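## Task

On the rack's front face there are 12 drive blanks in three rows of four. Push each protruding blank fully home until it latches, but leave untouched the middle-row blank that is second from the right when facing the rack. The rack is loose: tipping it beyond a slight amount fails the task, and it must finish in its original position.

## Robot and tools

Robot: two arms, left_arm and right_arm, each with a parallel two-finger gripper and a wrist camera. Bases in the scene frame: left_arm at (+0.010, +0.243, 0) m, right_arm at (-0.002, -0.363, 0) m. Cameras: cam_high (a fixed overhead view from a stand behind the arms), cam_left_wrist and cam_right_wrist, all 672x504 pixels.

Frame: the scene frame has its origin on the table top, halfway between the nominal arm bases. +z points up, +x points out across the table, and left_arm sits on the +y side (image left/right may differ). Positions and orientations in results, and all offset axes, use this frame. On the gripper, the fingers extend along its own +z and separate along its own y. end_effector_position is the point between the pads, about 1 cm back from the tips. Printed poses can be off by a few centimetres, more at long reach.

The common row format (used by execute_actions and move): 14 numbers, each in [-1, 1]. First seven are left_arm: dx, dy, dz, rx, ry, rz, opening; next seven are the same for right_arm. Both arms must always be filled in. dx..rz are an offset, not a pose: they are measured from that arm's Hand target at the moment the action or move begins, along scene-frame axes, with 1.0 = 0.6 m for dx/dy/dz and 1.0 = 180 degrees for the rotation. rx, ry, rz form a single rotation vector, applied about the Hand target's position. opening is absolute: +1 fully open (0.093 m), -1 closed. Sending zeros for an arm's six pose numbers re-requests its current Hand target; a 0 in the opening slot is a real half-open command, so resend the current opening to keep a gripper unchanged.

execute_actions(actions, cameras): actions is a list of actions; each action is a list of up to 15 rows, one row per 1/30 s step; if shorter, the last row is held for the remaining steps. Every row in an action counts from the same starting Hand target, and the next action starts from the new Hand target, so repeating an offset moves further. Empty actions list returns full state and all camera images. cameras: list of names, ["all"], or [].

move(target, speed, blend, opening_speed, grip_force, blocking, cameras): target is one 14-number row or a list of up to 15 rows; every row is an offset from the same starting Hand targets, not from the preceding row. Straight-line paths, all arms finishing together, at least 0.5 s, cut off at 10 s. speed: m/s, 0.002 to 2.9, default 0.25 (rotation up to twice that in rad/s); one value or one per target. blend: corner rounding in metres for lists, 0 means stop at each target. opening_speed: per second on the -1..+1 scale, at least 0.2. grip_force: newtons per pad, 10 to 50, one value or one per arm; it persists; lower forces close slowly. blocking=false returns after about 0.5 s while the move continues. Paths do not avoid obstacles or the other arm; faster moves lag, stray and hit harder, and aiming further past a contact presses harder.

wait(seconds 0 to 10): lets time pass with commands held. stop(): brakes a running move. zoom_image(camera, region=[x0, y0, x1, y1]) in pixels from the top-left, at most 504 wide and 504 high, only on a camera in the latest images. read_manual(section="licences") gives licence text only. finished_scene(scene) ends scene 1 or 2 irreversibly; the task must hold without the robot.

Results: each arm's end_effector_position (m) and end_effector_quat_wxyz, Hand target (the last commanded pose after clipping; the next offsets start here), Tool commands, grip_measured (motor position, +1 open, -1 closed; pads meet near -0.94), Joint positions (last entry is finger opening in metres), joint torques, joint velocities (a 'within noise' note means at rest), motor temperatures. A move adds a 'move:' line: done, off_target, moving, held or fault, plus limits such as limits=paced (pose clipped) or limits=held (steps withheld).

Control quirks: each step the commanded orientation is clipped to within 40 degrees of the measured one. Friction and gravity can leave the gripper short, low or tilted; check the pose after each move and correct. A blocked arm keeps pushing; to relieve it, command a target back behind where the gripper actually is.

Strategy hints: pushing blanks in is a front-on press along +x with closed fingertips; use slow speeds near contact, small overshoot, then retract. Since the rack is free, press gently, possibly brace it with the other arm without shoving it, and watch cam_high to see that it has not slid or tilted.

Avoid: tipping or shifting the rack, slams or hard pushes, anything falling off the table, contact between the two arms or grippers, strain on a wrist camera cable, sweeping a gripper close past its own base (go around), and fault stops. Motor heat rises when holding, stretching or pushing against something unreachable: MOTOR HOT appears at 75 °C, 90 °C folds that arm away for the rest of the scene, and at 100 °C it goes limp.

Each tool is called after "Call:" as name(argument=value, ...), one argument or row to a line, values as JSON.

## Session

I'll start by looking at the scene.

Call:
execute_actions(
  actions=[],
)

Scene clock: 0.00 s.
left_arm: end_effector_position=(+0.4004, +0.2251, +0.0973) grip_measured=+1.000 end_effector_quat_wxyz=(+0.591, +0.022, +0.806, -0.005) | right_arm: end_effector_position=(+0.3766, -0.3743, +0.0666) grip_measured=+1.000 end_effector_quat_wxyz=(+0.537, +0.038, +0.838, -0.091)
Joint positions: left_arm=[-0.069 1.556 0.352 0.898 -0.015 0.015 0.093] | right_arm=[0.086 1.588 0.356 0.797 0.279 0.006 0.093]
Joint velocities: within noise
Joint torques (N m): no reading
Motor temperatures (°C): left_arm=[30 42 35 33 29 29 28] | right_arm=[25 39 38 42 26 24 29]
Heat: left arm: 42 °C; right arm: 42 °C.
Hand target: left_arm +0.4037, +0.2249, +0.1055; +0.601, +0.022, +0.799, -0.005 | right_arm +0.3780, -0.3742, +0.0692; +0.540, +0.039, +0.836, -0.090
Tool commands: left_gripper/opening=+1.0 right_gripper/opening=+1.0

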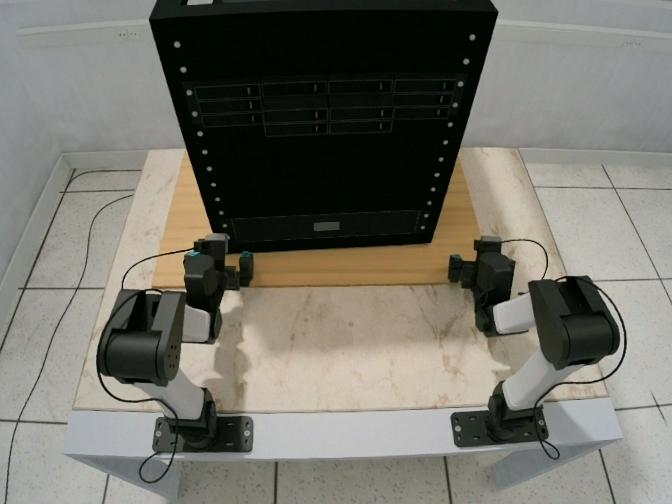

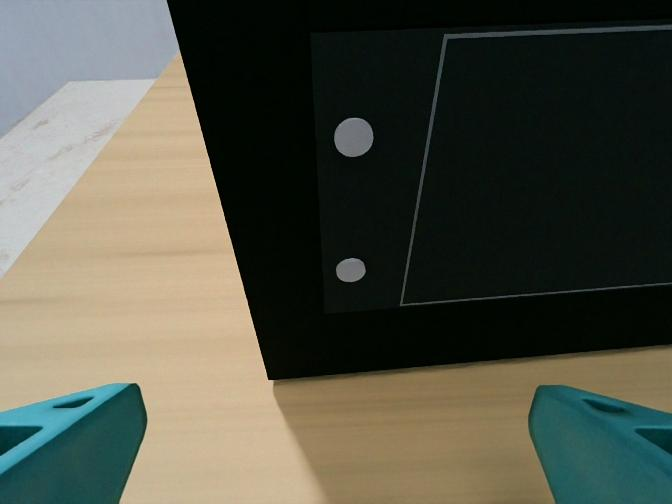

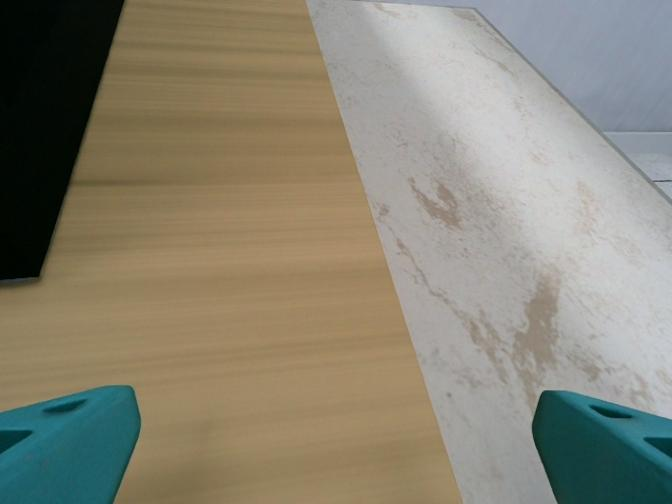

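Call:
zoom_image(
  camera="cam_high",
  region=[180, 60, 480, 150],
)

Call:
zoom_image(
  camera="cam_high",
  region=[140, 0, 510, 260],
)

Scaled by 1.680 from the camera's 672x504 image, which has a finer 960x720 frame.

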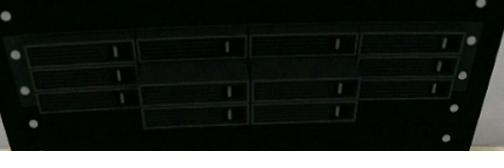

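Scaled by 1.362 from the camera's 672x504 image, which has a finer 960x720 frame.

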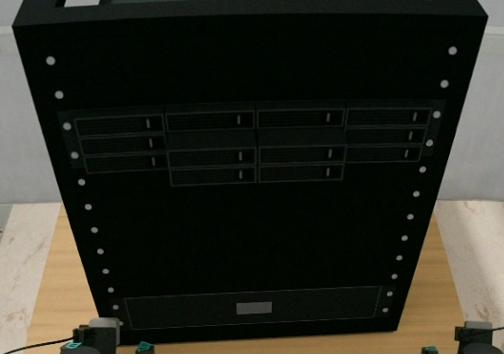

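Call:
zoom_image(
  camera="cam_high",
  region=[190, 70, 330, 140],
)

Call:
zoom_image(
  camera="cam_high",
  region=[325, 65, 465, 140],
)

Scaled by 3.600 from the camera's 672x504 image, which has a finer 960x720 frame.

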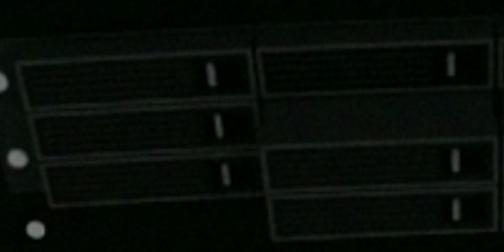

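Scaled by 3.600 from the camera's 672x504 image, which has a finer 960x720 frame.

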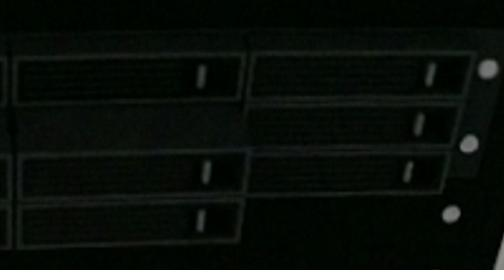

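Call:
move(
  target=[-0.1728, -0.1748, 0.5742, -0.0077, -0.0894, 0.0122, -0.93, 0, 0, 0, 0, 0, 0, 1.0],
  speed=0.2,
  cameras=["all"],
)

Scene clock: 182.83 s.
left_arm: end_effector_position=(+0.3015, +0.1190, +0.4410) grip_measured=-0.927 end_effector_quat_wxyz=(+0.702, +0.005, +0.712, -0.002) | right_arm: end_effector_position=(+0.3766, -0.3743, +0.0666) grip_measured=+1.000 end_effector_quat_wxyz=(+0.537, +0.038, +0.838, -0.091)
Joint positions: left_arm=[-0.798 0.983 1.2 -0.236 -0.771 -0.009 0.001] | right_arm=[0.086 1.588 0.356 0.797 0.279 0.006 0.093]
Joint torques (N m): left_arm=[-0.98 -1.39 9.14 2.21 -0.19 0.11] | right_arm=[-0.31 -6.78 4.57 1.79 0.1 -0.03]
Motor temperatures (°C): left_arm=[29 42 37 41 27 27 26] | right_arm=[25 41 41 46 25 23 28]
Heat: left arm: 42 °C; right arm: 46 °C.
Hand target: left_arm +0.2999, +0.1201, +0.4501; +0.707, +0.000, +0.707, +0.000 | right_arm +0.3780, -0.3742, +0.0692; +0.540, +0.039, +0.836, -0.090
Off the commanded pose: left_arm 0.009 m, 1 deg | right_arm 0.003 m, 0 deg.
move: done

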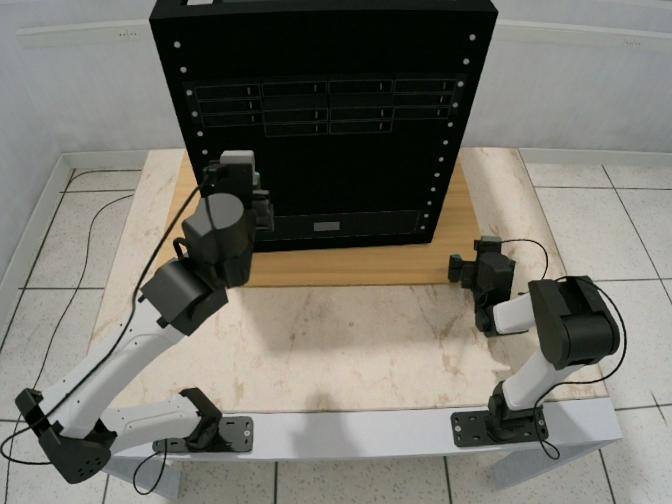

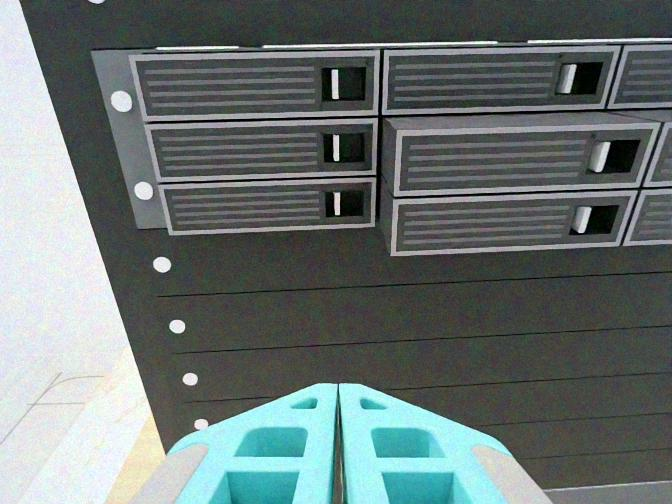

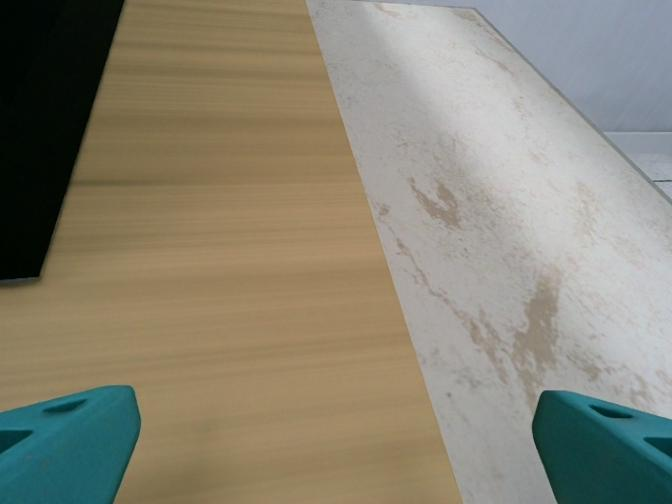

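Call:
move(
  target=[0.0502, -0.1402, -0.0685, 0, -0.16667, 0, -0.93, 0, 0, 0, 0, 0, 0, 1.0],
  speed=0.15,
  cameras=["all"],
)

Scene clock: 255.20 s.
left_arm: end_effector_position=(+0.3316, +0.0411, +0.4078) grip_measured=-0.927 end_effector_quat_wxyz=(+0.863, -0.007, +0.506, +0.004) | right_arm: end_effector_position=(+0.3766, -0.3743, +0.0666) grip_measured=+1.000 end_effector_quat_wxyz=(+0.537, +0.038, +0.838, -0.091)
Joint positions: left_arm=[-0.881 1.423 0.784 1.36 -0.739 0.524 0.001] | right_arm=[0.086 1.588 0.356 0.797 0.279 0.006 0.093]
Joint torques (N m): left_arm=[-0.87 -4.79 6.86 1.64 0.44 0.11] | right_arm=[-0.32 -6.78 4.59 1.79 0.1 -0.04]
Heat: left arm: 41 °C; right arm: 46 °C.
Hand target: left_arm +0.3301, +0.0360, +0.4089; +0.866, +0.000, +0.500, +0.000 | right_arm +0.3780, -0.3742, +0.0692; +0.540, +0.039, +0.836, -0.090
Off the commanded pose: left_arm 0.006 m, 1 deg | right_arm 0.003 m, 0 deg.
move: done

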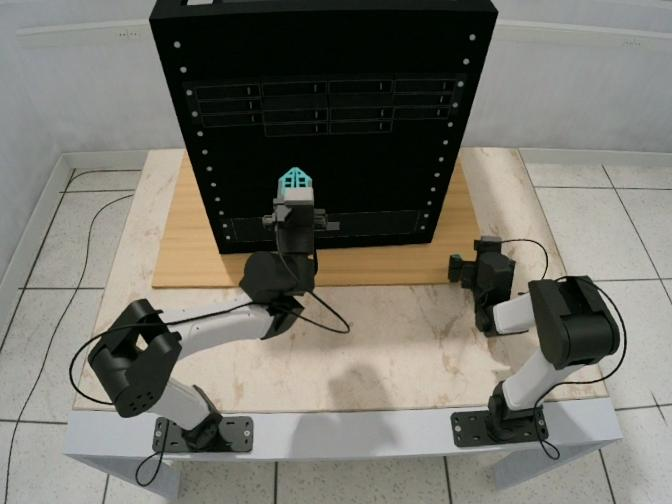

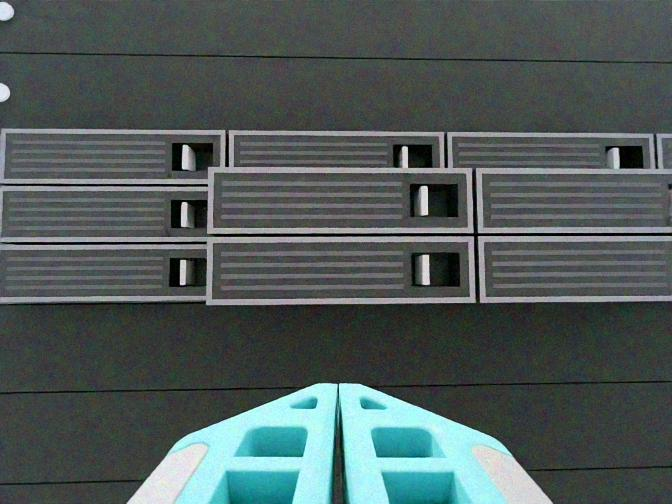

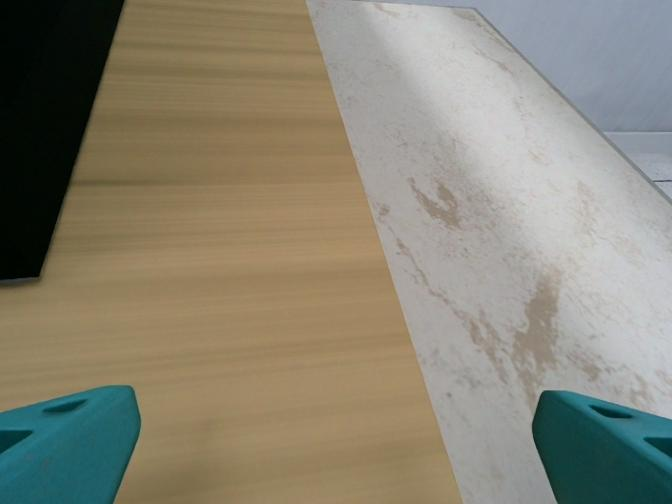

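Call:
move(
  target=[0.0833, 0, 0.0483, 0, 0, 0, -0.93, 0, 0, 0, 0, 0, 0, 1.0],
  speed=0.15,
  cameras=["cam_high", "cam_left_wrist"],
)

Scene clock: 319.13 s.
left_arm: end_effector_position=(+0.3776, +0.0374, +0.4294) grip_measured=-0.927 end_effector_quat_wxyz=(+0.861, +0.003, +0.508, +0.009) | right_arm: end_effector_position=(+0.3766, -0.3743, +0.0666) grip_measured=+1.000 end_effector_quat_wxyz=(+0.537, +0.038, +0.838, -0.091)
Joint positions: left_arm=[-0.769 1.502 0.965 1.188 -0.644 0.444 0.001] | right_arm=[0.086 1.588 0.356 0.797 0.279 0.006 0.093]
Joint torques (N m): left_arm=[0.24 -6.05 9.37 1.54 0.38 -0.12] | right_arm=[-0.31 -6.76 4.59 1.79 0.1 -0.04]
Heat: left arm: 39 °C; right arm: 46 °C.
Hand target: left_arm +0.3800, +0.0359, +0.4379; +0.866, +0.000, +0.500, +0.000 | right_arm +0.3780, -0.3742, +0.0692; +0.540, +0.039, +0.836, -0.090
Off the commanded pose: left_arm 0.009 m, 1 deg | right_arm 0.003 m, 0 deg.
move: done
Images, in order (width x height): cam_high 672x504, cam_left_wrist 672x504.

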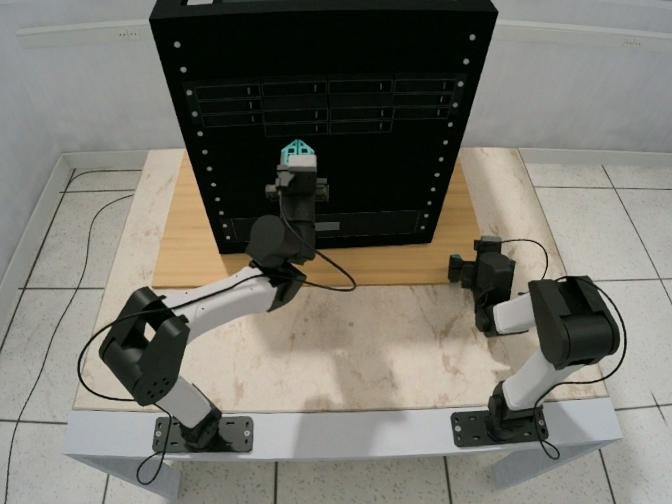

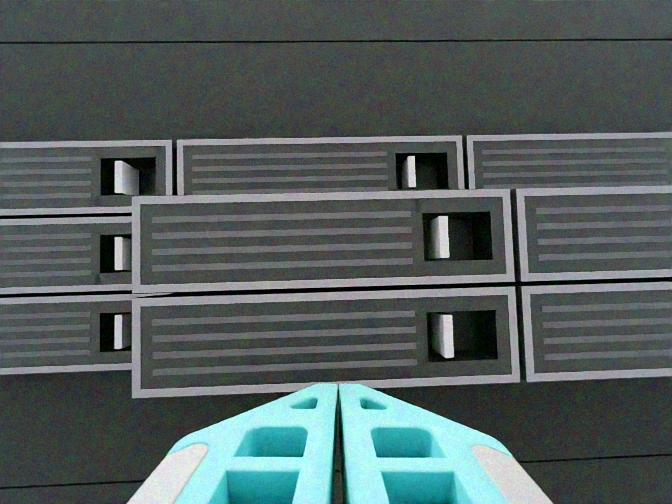

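Call:
zoom_image(
  camera="cam_left_wrist",
  region=[100, 120, 352, 400],
)

Call:
zoom_image(
  camera="cam_left_wrist",
  region=[330, 120, 582, 400],
)

Call:
zoom_image(
  camera="cam_high",
  region=[240, 80, 400, 220],
)

Scaled by 1.800 from the camera's 672x504 image, which has a finer 960x720 frame.

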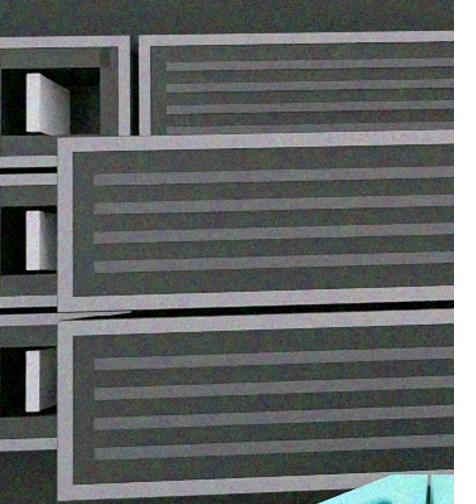

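Scaled by 1.800 from the camera's 672x504 image, which has a finer 960x720 frame.

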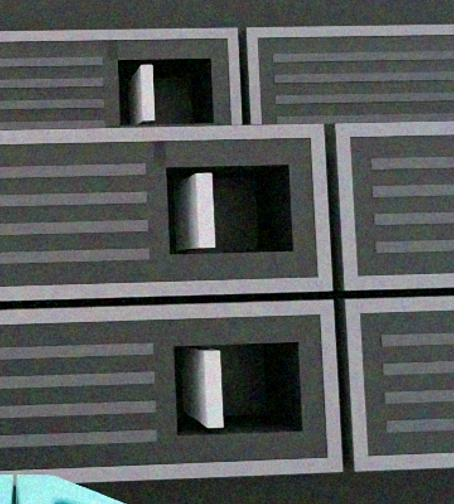

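Scaled by 3.150 from the camera's 672x504 image, which has a finer 960x720 frame.

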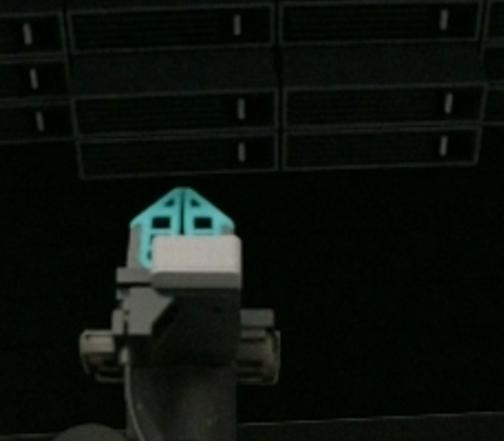

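Call:
move(
  target=[0.0083, 0, 0.0117, 0, 0, 0, -0.93, 0, 0, 0, 0, 0, 0, 1.0],
  speed=0.05,
  cameras=["cam_high", "cam_left_wrist"],
)

Scene clock: 368.77 s.
left_arm: end_effector_position=(+0.3824, +0.0370, +0.4365) grip_measured=-0.927 end_effector_quat_wxyz=(+0.862, +0.003, +0.508, +0.008) | right_arm: end_effector_position=(+0.3766, -0.3743, +0.0666) grip_measured=+1.000 end_effector_quat_wxyz=(+0.537, +0.038, +0.838, -0.091)
Joint positions: left_arm=[-0.759 1.507 1 1.153 -0.635 0.435 0.001] | right_arm=[0.086 1.588 0.356 0.797 0.279 0.006 0.093]
Joint torques (N m): left_arm=[0.36 -6.11 9.44 1.6 0.38 -0.13] | right_arm=[-0.31 -6.78 4.59 1.79 0.1 -0.03]
Motor temperatures (°C): left_arm=[28 39 43 35 27 27 26] | right_arm=[25 40 40 46 25 23 27]
Heat: left arm: 43 °C; right arm: 46 °C.
Hand target: left_arm +0.3850, +0.0359, +0.4449; +0.866, +0.000, +0.500, +0.000 | right_arm +0.3780, -0.3742, +0.0692; +0.540, +0.039, +0.836, -0.090
Off the commanded pose: left_arm 0.009 m, 1 deg | right_arm 0.003 m, 0 deg.
move: done
Images, in order (width x height): cam_high 672x504, cam_left_wrist 672x504.

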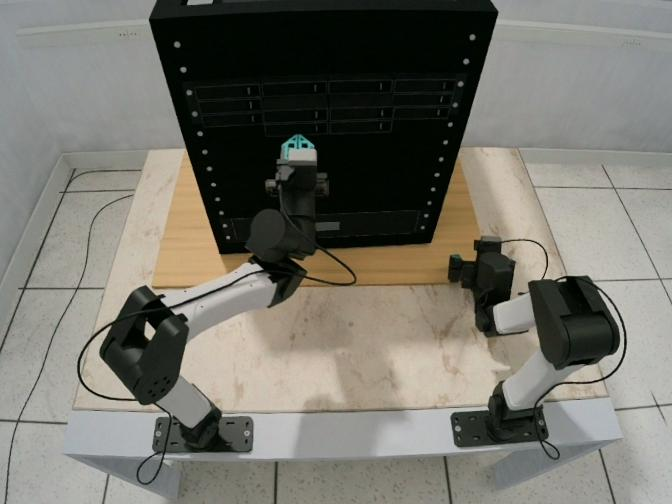

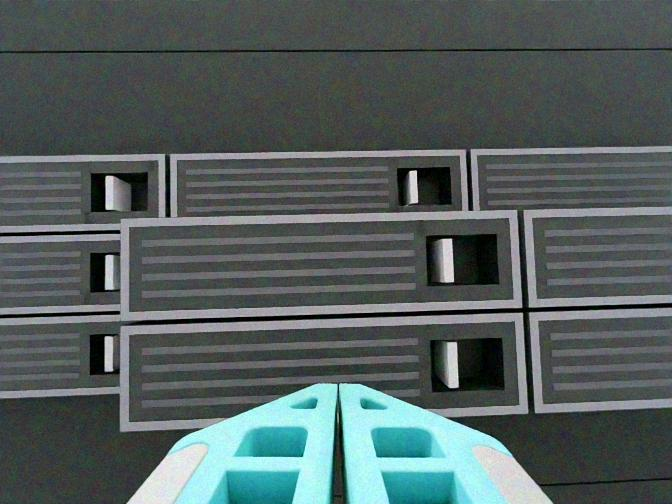

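Call:
zoom_image(
  camera="cam_left_wrist",
  region=[260, 330, 420, 450],
)

Call:
zoom_image(
  camera="cam_high",
  region=[250, 95, 350, 170],
)

Scaled by 3.150 from the camera's 672x504 image, which has a finer 960x720 frame.

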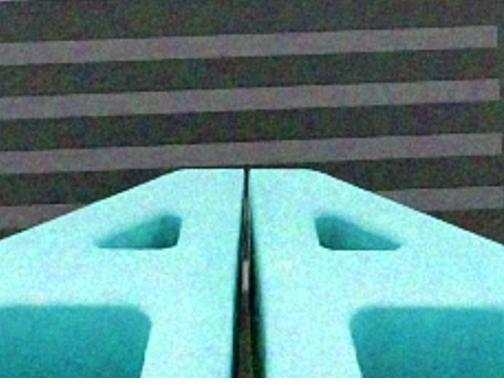

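Scaled by 5.040 from the camera's 672x504 image, which has a finer 960x720 frame.

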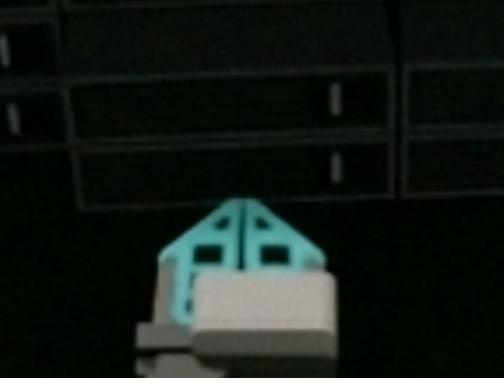

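Call:
move(
  target=[0.0133, 0, 0, 0, 0, 0, -0.93, 0, 0, 0, 0, 0, 0, 1.0],
  speed=0.05,
  cameras=["cam_high", "cam_left_wrist"],
)

Scene clock: 388.63 s.
left_arm: end_effector_position=(+0.3904, +0.0370, +0.4360) grip_measured=-0.927 end_effector_quat_wxyz=(+0.861, +0.003, +0.508, +0.009) | right_arm: end_effector_position=(+0.3766, -0.3743, +0.0666) grip_measured=+1.000 end_effector_quat_wxyz=(+0.537, +0.038, +0.838, -0.091)
Joint positions: left_arm=[-0.742 1.528 1.02 1.145 -0.622 0.423 0.001] | right_arm=[0.086 1.588 0.356 0.797 0.279 0.006 0.093]
Joint torques (N m): left_arm=[0.34 -6.32 9.57 1.6 0.36 -0.15] | right_arm=[-0.29 -6.78 4.59 1.79 0.1 -0.04]
Heat: left arm: 46 °C; right arm: 46 °C.
Hand target: left_arm +0.3930, +0.0359, +0.4449; +0.866, +0.000, +0.500, +0.000 | right_arm +0.3780, -0.3742, +0.0692; +0.540, +0.039, +0.836, -0.090
Off the commanded pose: left_arm 0.009 m, 2 deg | right_arm 0.003 m, 0 deg.
move: done
Images, in order (width x height): cam_high 672x504, cam_left_wrist 672x504.

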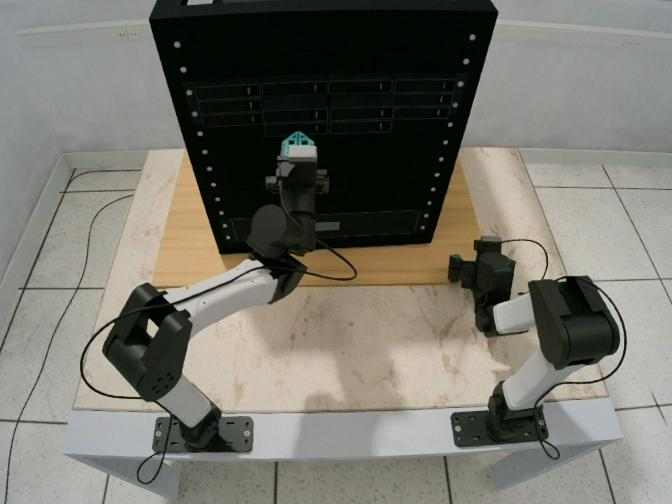

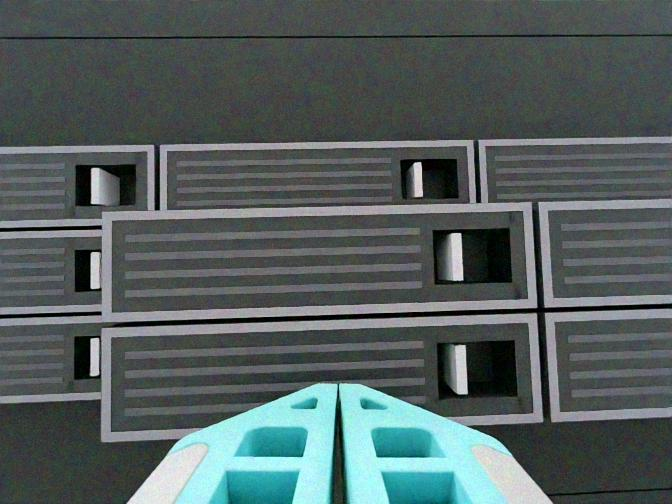

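Call:
move(
  target=[0.01, 0, 0, 0, 0, 0, -0.93, 0, 0, 0, 0, 0, 0, 1.0],
  speed=0.04,
  cameras=["cam_high", "cam_left_wrist"],
)

Scene clock: 395.50 s.
left_arm: end_effector_position=(+0.3960, +0.0372, +0.4366) grip_measured=-0.927 end_effector_quat_wxyz=(+0.862, +0.002, +0.507, +0.008) | right_arm: end_effector_position=(+0.3766, -0.3743, +0.0666) grip_measured=+1.000 end_effector_quat_wxyz=(+0.537, +0.038, +0.838, -0.091)
Joint positions: left_arm=[-0.73 1.544 1.038 1.141 -0.613 0.414 0.001] | right_arm=[0.086 1.588 0.356 0.797 0.279 0.006 0.093]
Joint torques (N m): left_arm=[0.4 -6.41 9.55 1.58 0.38 -0.15] | right_arm=[-0.31 -6.78 4.59 1.79 0.1 -0.04]
Heat: left arm: 46 °C; right arm: 46 °C.
Hand target: left_arm +0.3991, +0.0360, +0.4448; +0.866, +0.000, +0.500, +0.000 | right_arm +0.3780, -0.3742, +0.0692; +0.540, +0.039, +0.836, -0.090
Off the commanded pose: left_arm 0.009 m, 1 deg | right_arm 0.003 m, 0 deg.
move: done
Images, in order (width x height): cam_high 672x504, cam_left_wrist 672x504.

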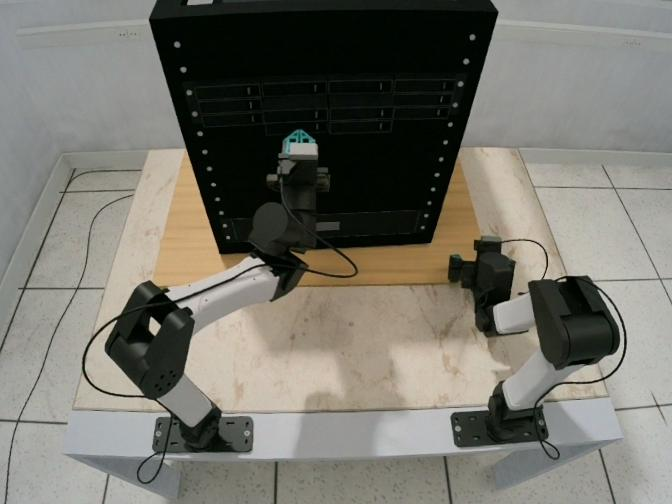

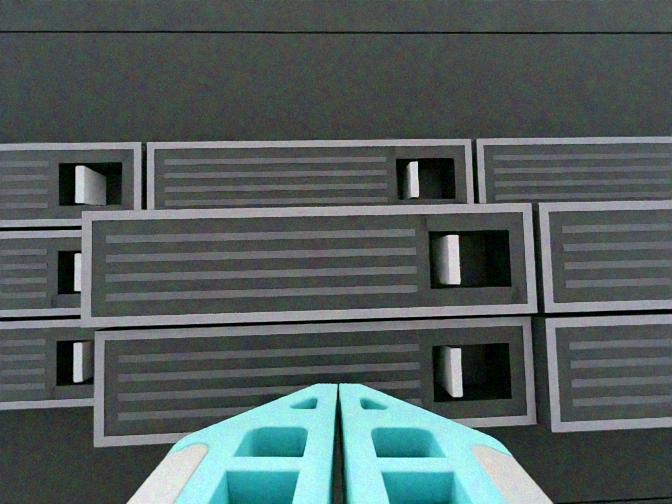

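Call:
move(
  target=[
    [-0.0133, 0, 0, 0, 0, 0, -0.93, 0, 0, 0, 0, 0, 0, 1.0],
    [-0.0133, 0, 0.0133, 0, 0, 0, -0.93, 0, 0, 0, 0, 0, 0, 1.0],
  ],
  speed=0.04,
  cameras=["cam_high", "cam_left_wrist"],
)

Scene clock: 426.47 s.
left_arm: end_effector_position=(+0.3977, +0.0357, +0.4335) grip_measured=-0.927 end_effector_quat_wxyz=(+0.858, +0.007, +0.513, +0.011) | right_arm: end_effector_position=(+0.3766, -0.3743, +0.0666) grip_measured=+1.000 end_effector_quat_wxyz=(+0.537, +0.038, +0.838, -0.091)
Joint positions: left_arm=[-0.73 1.544 1.038 1.123 -0.613 0.413 0.001] | right_arm=[0.086 1.588 0.356 0.797 0.279 0.006 0.093]
Joint torques (N m): left_arm=[-0.98 -9.33 9.72 1.56 0.24 0.01] | right_arm=[-0.31 -6.78 4.59 1.79 0.1 -0.04]
Heat: left arm: 45 °C; right arm: 47 °C.
Hand target: left_arm +0.3911, +0.0359, +0.4528; +0.866, +0.000, +0.500, +0.000 | right_arm +0.3780, -0.3742, +0.0692; +0.540, +0.039, +0.836, -0.090
Off the commanded pose: left_arm 0.020 m, 2 deg | right_arm 0.003 m, 0 deg.
move: off_target (left_arm)
Images, in order (width x height): cam_high 672x504, cam_left_wrist 672x504.

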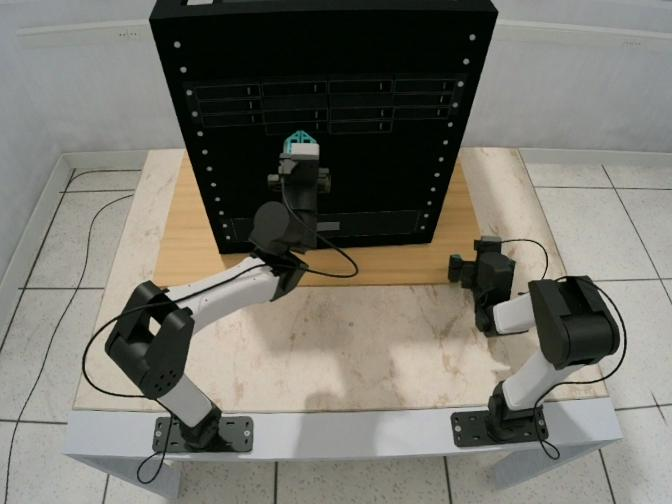

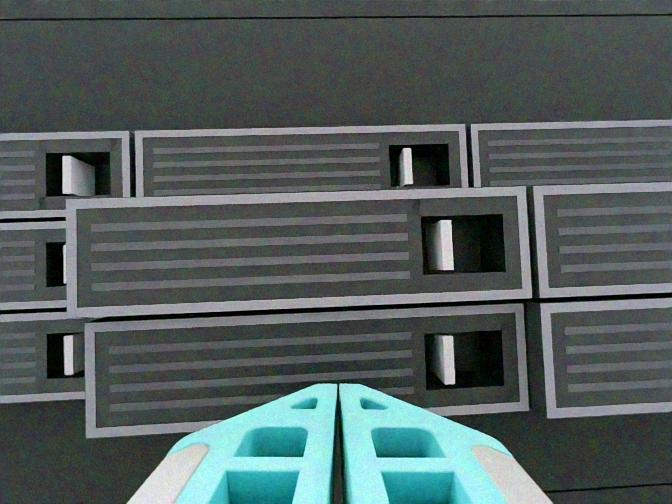

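Call:
move(
  target=[-0.0133, 0, 0.01, 0, 0, 0, -0.93, 0, 0, 0, 0, 0, 0, 1.0],
  speed=0.05,
  cameras=["cam_high", "cam_left_wrist"],
)

Scene clock: 436.47 s.
left_arm: end_effector_position=(+0.3920, +0.0309, +0.4366) grip_measured=-0.927 end_effector_quat_wxyz=(+0.857, +0.014, +0.515, +0.006) | right_arm: end_effector_position=(+0.3766, -0.3743, +0.0666) grip_measured=+1.000 end_effector_quat_wxyz=(+0.537, +0.038, +0.838, -0.091)
Joint positions: left_arm=[-0.747 1.526 1.038 1.098 -0.613 0.416 0.001] | right_arm=[0.086 1.588 0.356 0.797 0.279 0.006 0.093]
Joint torques (N m): left_arm=[-0.96 -9.98 9.58 1.67 0.1 0.12] | right_arm=[-0.31 -6.78 4.59 1.79 0.1 -0.04]
Heat: left arm: 46 °C; right arm: 47 °C.
Hand target: left_arm +0.3830, +0.0359, +0.4589; +0.866, +0.000, +0.500, +0.000 | right_arm +0.3780, -0.3742, +0.0692; +0.540, +0.039, +0.836, -0.090
Off the commanded pose: left_arm 0.024 m, 3 deg | right_arm 0.003 m, 0 deg.
move: off_target (left_arm)
Images, in order (width x height): cam_high 672x504, cam_left_wrist 672x504.

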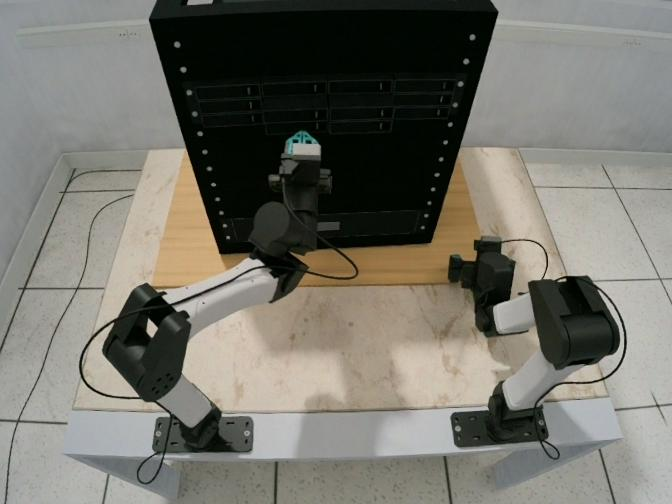

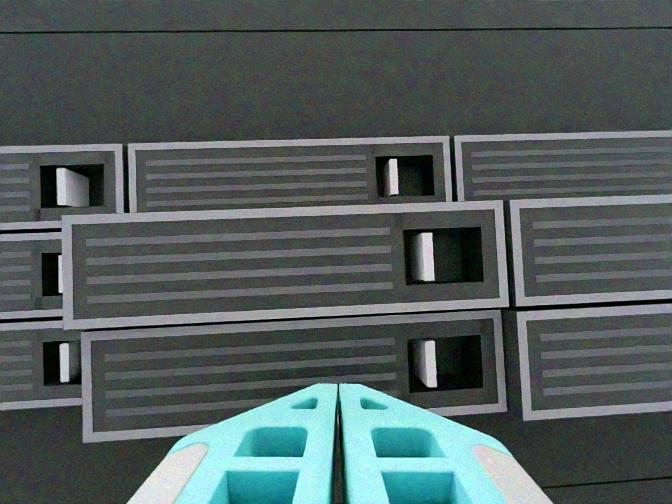

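Call:
move(
  target=[
    [-0.0633, 0, -0.0098, 0, 0, 0, -0.93, 0, 0, 0, 0, 0, 0, 1.0],
    [0.0083, 0, -0.0098, 0, 0, 0, -0.93, 0, 0, 0, 0, 0, 0, 1.0],
  ],
  speed=0.08,
  cameras=["cam_high", "cam_left_wrist"],
)

Scene clock: 447.77 s.
left_arm: end_effector_position=(+0.3861, +0.0368, +0.4434) grip_measured=-0.927 end_effector_quat_wxyz=(+0.861, +0.003, +0.509, +0.009) | right_arm: end_effector_position=(+0.3766, -0.3743, +0.0666) grip_measured=+1.000 end_effector_quat_wxyz=(+0.537, +0.038, +0.838, -0.091)
Joint positions: left_arm=[-0.752 1.51 1.033 1.117 -0.63 0.431 0.001] | right_arm=[0.086 1.588 0.356 0.797 0.279 0.006 0.093]
Joint torques (N m): left_arm=[0.29 -6.37 9.55 1.59 0.37 -0.13] | right_arm=[-0.31 -6.78 4.59 1.79 0.1 -0.04]
Heat: left arm: 46 °C; right arm: 47 °C.
Hand target: left_arm +0.3880, +0.0359, +0.4530; +0.866, +0.000, +0.500, +0.000 | right_arm +0.3780, -0.3742, +0.0692; +0.540, +0.039, +0.836, -0.090
Off the commanded pose: left_arm 0.010 m, 2 deg | right_arm 0.003 m, 0 deg.
move: done
Images, in order (width x height): cam_high 672x504, cam_left_wrist 672x504.

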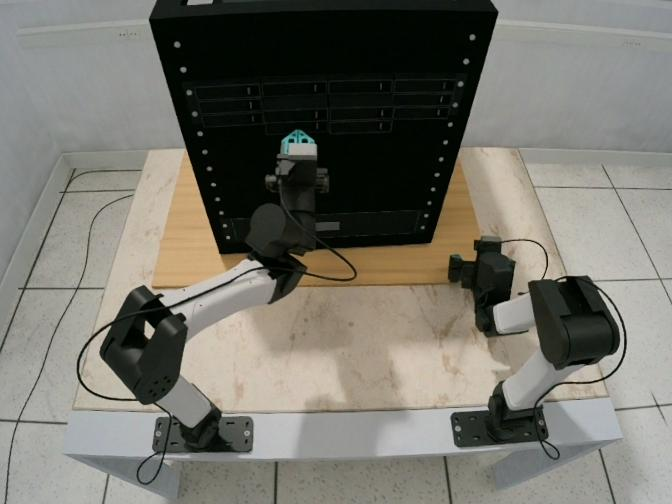

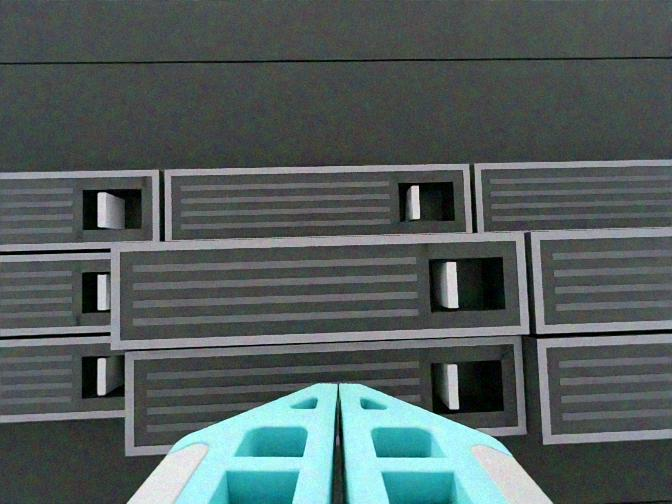

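Call:
move(
  target=[0.045, 0, 0, 0, 0, 0, -0.93, 0, 0, 0, 0, 0, 0, 1.0],
  speed=0.04,
  cameras=["cam_high", "cam_left_wrist"],
)

Scene clock: 455.43 s.
left_arm: end_effector_position=(+0.4118, +0.0370, +0.4452) grip_measured=-0.927 end_effector_quat_wxyz=(+0.862, +0.002, +0.507, +0.008) | right_arm: end_effector_position=(+0.3766, -0.3743, +0.0666) grip_measured=+1.000 end_effector_quat_wxyz=(+0.537, +0.038, +0.838, -0.091)
Joint positions: left_arm=[-0.699 1.581 1.111 1.093 -0.587 0.391 0.001] | right_arm=[0.086 1.588 0.356 0.797 0.279 0.006 0.093]
Joint torques (N m): left_arm=[0.4 -6.86 9.61 1.61 0.37 -0.1] | right_arm=[-0.31 -6.78 4.57 1.79 0.1 -0.03]
Heat: left arm: 47 °C; right arm: 47 °C.
Hand target: left_arm +0.4150, +0.0361, +0.4531; +0.866, +0.000, +0.500, +0.000 | right_arm +0.3780, -0.3742, +0.0692; +0.540, +0.039, +0.836, -0.090
Off the commanded pose: left_arm 0.009 m, 1 deg | right_arm 0.003 m, 0 deg.
move: done
Images, in order (width x height): cam_high 672x504, cam_left_wrist 672x504.

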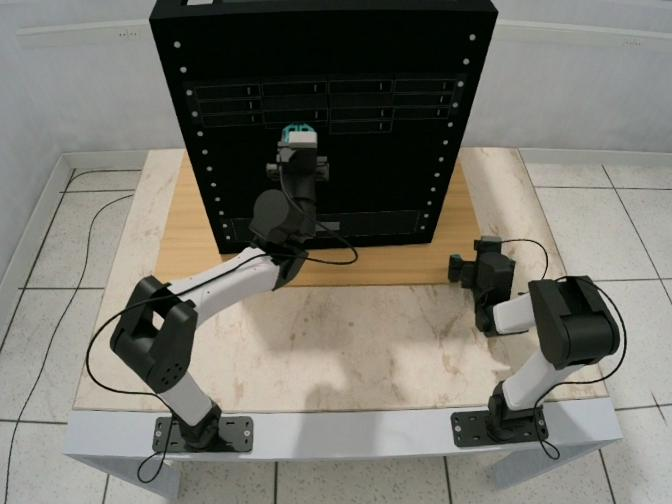

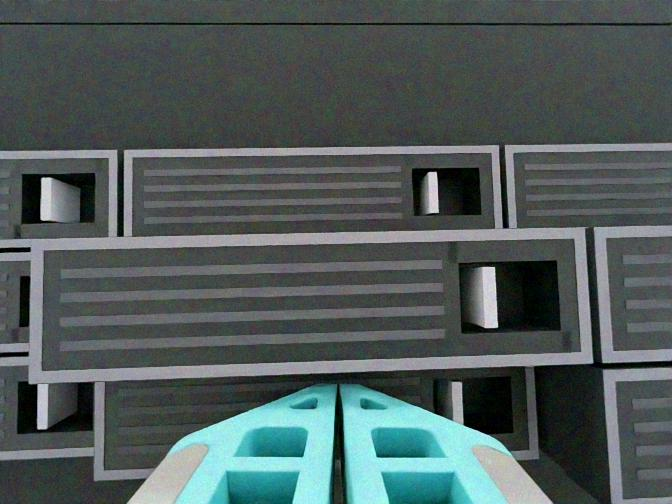

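Call:
move(
  target=[0.0183, 0, 0, 0, 0, 0, -0.93, 0, 0, 0, 0, 0, 0, 1.0],
  speed=0.04,
  cameras=["cam_high", "cam_left_wrist"],
)

Scene clock: 462.10 s.
left_arm: end_effector_position=(+0.4217, +0.0379, +0.4461) grip_measured=-0.927 end_effector_quat_wxyz=(+0.863, -0.001, +0.506, +0.008) | right_arm: end_effector_position=(+0.3766, -0.3743, +0.0666) grip_measured=+1.000 end_effector_quat_wxyz=(+0.537, +0.038, +0.838, -0.091)
Joint positions: left_arm=[-0.68 1.61 1.143 1.088 -0.575 0.378 0.001] | right_arm=[0.086 1.588 0.356 0.797 0.279 0.006 0.093]
Joint torques (N m): left_arm=[0.47 -6.93 9.73 1.55 0.41 -0.1] | right_arm=[-0.31 -6.78 4.59 1.79 0.1 -0.04]
Heat: left arm: 47 °C; right arm: 47 °C.
Hand target: left_arm +0.4261, +0.0359, +0.4529; +0.866, +0.001, +0.500, +0.000 | right_arm +0.3780, -0.3742, +0.0692; +0.540, +0.039, +0.836, -0.090
Off the commanded pose: left_arm 0.008 m, 1 deg | right_arm 0.003 m, 0 deg.
move: done
Images, in order (width x height): cam_high 672x504, cam_left_wrist 672x504.

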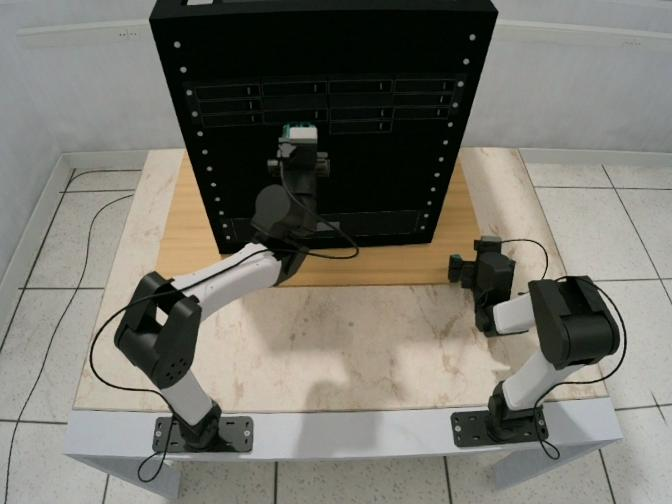

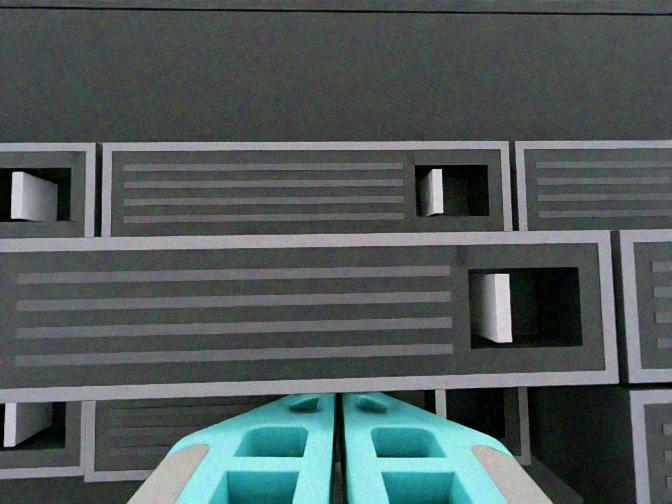

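Call:
move(
  target=[0.01, 0, -0.004, 0, 0, 0, -0.93, 0, 0, 0, 0, 0, 0, 1.0],
  speed=0.03,
  cameras=["cam_high", "cam_left_wrist"],
)

Scene clock: 472.43 s.
left_arm: end_effector_position=(+0.4267, +0.0379, +0.4456) grip_measured=-0.927 end_effector_quat_wxyz=(+0.863, -0.002, +0.505, +0.007) | right_arm: end_effector_position=(+0.3766, -0.3743, +0.0666) grip_measured=+1.000 end_effector_quat_wxyz=(+0.537, +0.038, +0.838, -0.091)
Joint positions: left_arm=[-0.67 1.625 1.156 1.089 -0.567 0.371 0.001] | right_arm=[0.086 1.588 0.356 0.797 0.279 0.006 0.093]
Joint torques (N m): left_arm=[0.55 -6.74 9.63 1.58 0.41 -0.12] | right_arm=[-0.31 -6.76 4.6 1.79 0.1 -0.03]
Heat: left arm: 46 °C; right arm: 47 °C.
Hand target: left_arm +0.4320, +0.0359, +0.4506; +0.866, +0.000, +0.500, +0.000 | right_arm +0.3780, -0.3742, +0.0692; +0.540, +0.039, +0.836, -0.090
Off the commanded pose: left_arm 0.008 m, 1 deg | right_arm 0.003 m, 0 deg.
move: done
Images, in order (width x height): cam_high 672x504, cam_left_wrist 672x504.

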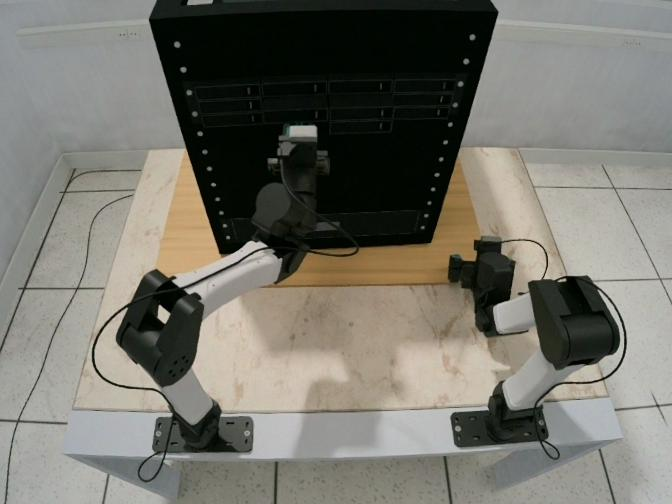

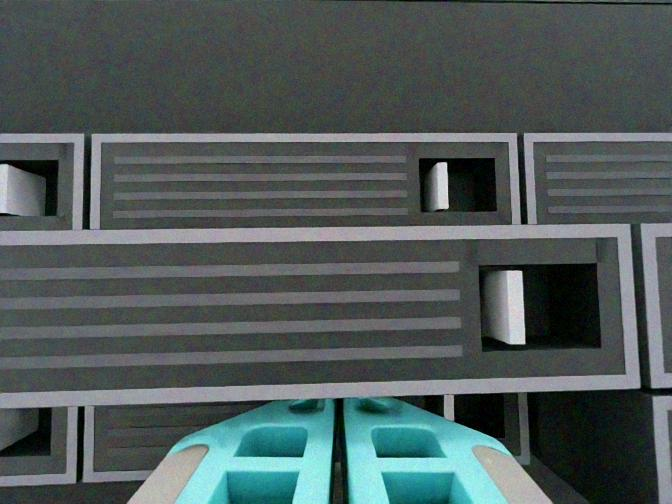

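Call:
move(
  target=[0.0083, 0, -0.002, 0, 0, 0, -0.93, 0, 0, 0, 0, 0, 0, 1.0],
  speed=0.03,
  cameras=["cam_high", "cam_left_wrist"],
)

Scene clock: 479.73 s.
left_arm: end_effector_position=(+0.4270, +0.0377, +0.4459) grip_measured=-0.927 end_effector_quat_wxyz=(+0.865, -0.006, +0.501, +0.003) | right_arm: end_effector_position=(+0.3766, -0.3743, +0.0666) grip_measured=+1.000 end_effector_quat_wxyz=(+0.537, +0.038, +0.838, -0.091)
Joint positions: left_arm=[-0.67 1.633 1.158 1.105 -0.567 0.366 0.001] | right_arm=[0.086 1.588 0.356 0.797 0.279 0.006 0.093]
Joint torques (N m): left_arm=[1.28 -6.11 10.33 1.39 0.48 -0.15] | right_arm=[-0.31 -6.76 4.6 1.79 0.1 -0.03]
Heat: left arm: 47 °C; right arm: 47 °C.
Hand target: left_arm +0.4370, +0.0359, +0.4493; +0.866, +0.000, +0.500, +0.000 | right_arm +0.3780, -0.3742, +0.0692; +0.540, +0.039, +0.836, -0.090
Off the commanded pose: left_arm 0.011 m, 1 deg | right_arm 0.003 m, 0 deg.
move: off_target (left_arm)
Images, in order (width x height): cam_high 672x504, cam_left_wrist 672x504.

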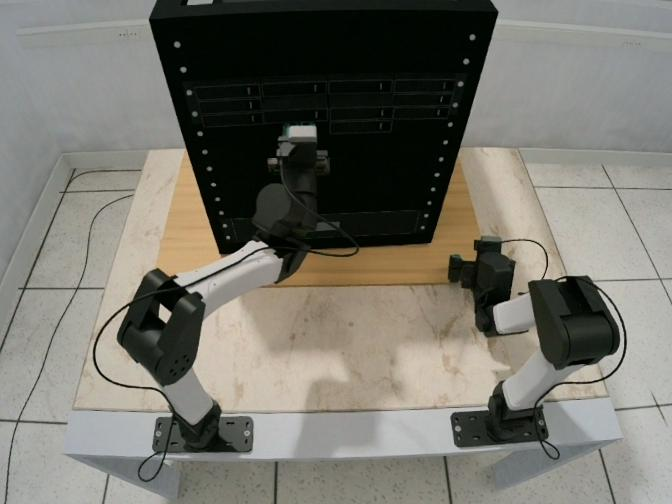

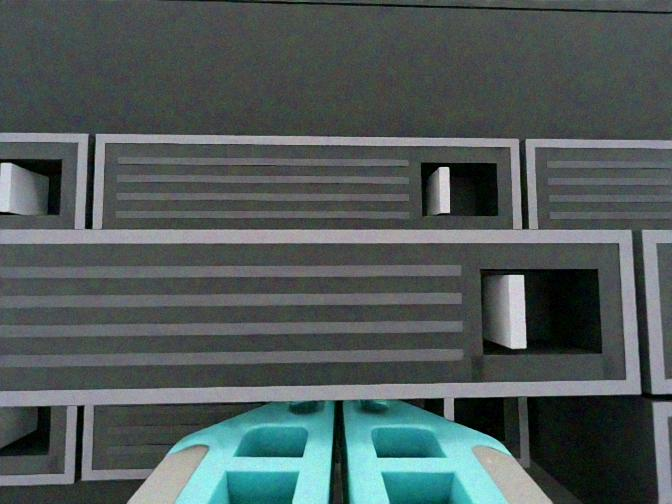

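Call:
move(
  target=[0.0067, 0, 0, 0, 0, 0, -0.93, 0, 0, 0, 0, 0, 0, 1.0],
  speed=0.03,
  cameras=["cam_left_wrist"],
)

Scene clock: 490.10 s.
left_arm: end_effector_position=(+0.4272, +0.0377, +0.4459) grip_measured=-0.927 end_effector_quat_wxyz=(+0.867, -0.009, +0.499, +0.000) | right_arm: end_effector_position=(+0.3766, -0.3743, +0.0666) grip_measured=+1.000 end_effector_quat_wxyz=(+0.537, +0.038, +0.838, -0.091)
Joint positions: left_arm=[-0.67 1.638 1.159 1.117 -0.567 0.361 0.001] | right_arm=[0.086 1.588 0.356 0.797 0.279 0.006 0.093]
Joint torques (N m): left_arm=[1.81 -5.71 11.17 1.21 0.54 -0.15] | right_arm=[-0.31 -6.78 4.59 1.79 0.1 -0.04]
Motor temperatures (°C): left_arm=[28 40 49 33 26 26 26] | right_arm=[25 39 39 47 25 23 27]
Heat: left arm: 49 °C; right arm: 47 °C.
Hand target: left_arm +0.4410, +0.0360, +0.4494; +0.866, +0.000, +0.500, +0.000 | right_arm +0.3780, -0.3742, +0.0692; +0.540, +0.039, +0.836, -0.090
Off the commanded pose: left_arm 0.014 m, 1 deg | right_arm 0.003 m, 0 deg.
move: off_target (left_arm)
Images, in order (width x height): cam_left_wrist 672x504.

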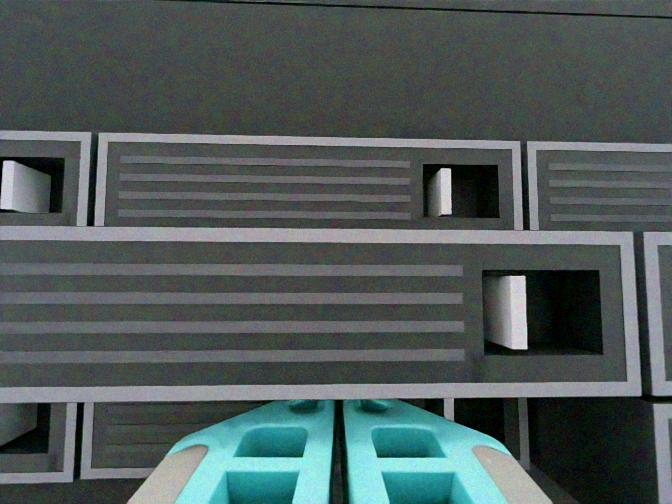

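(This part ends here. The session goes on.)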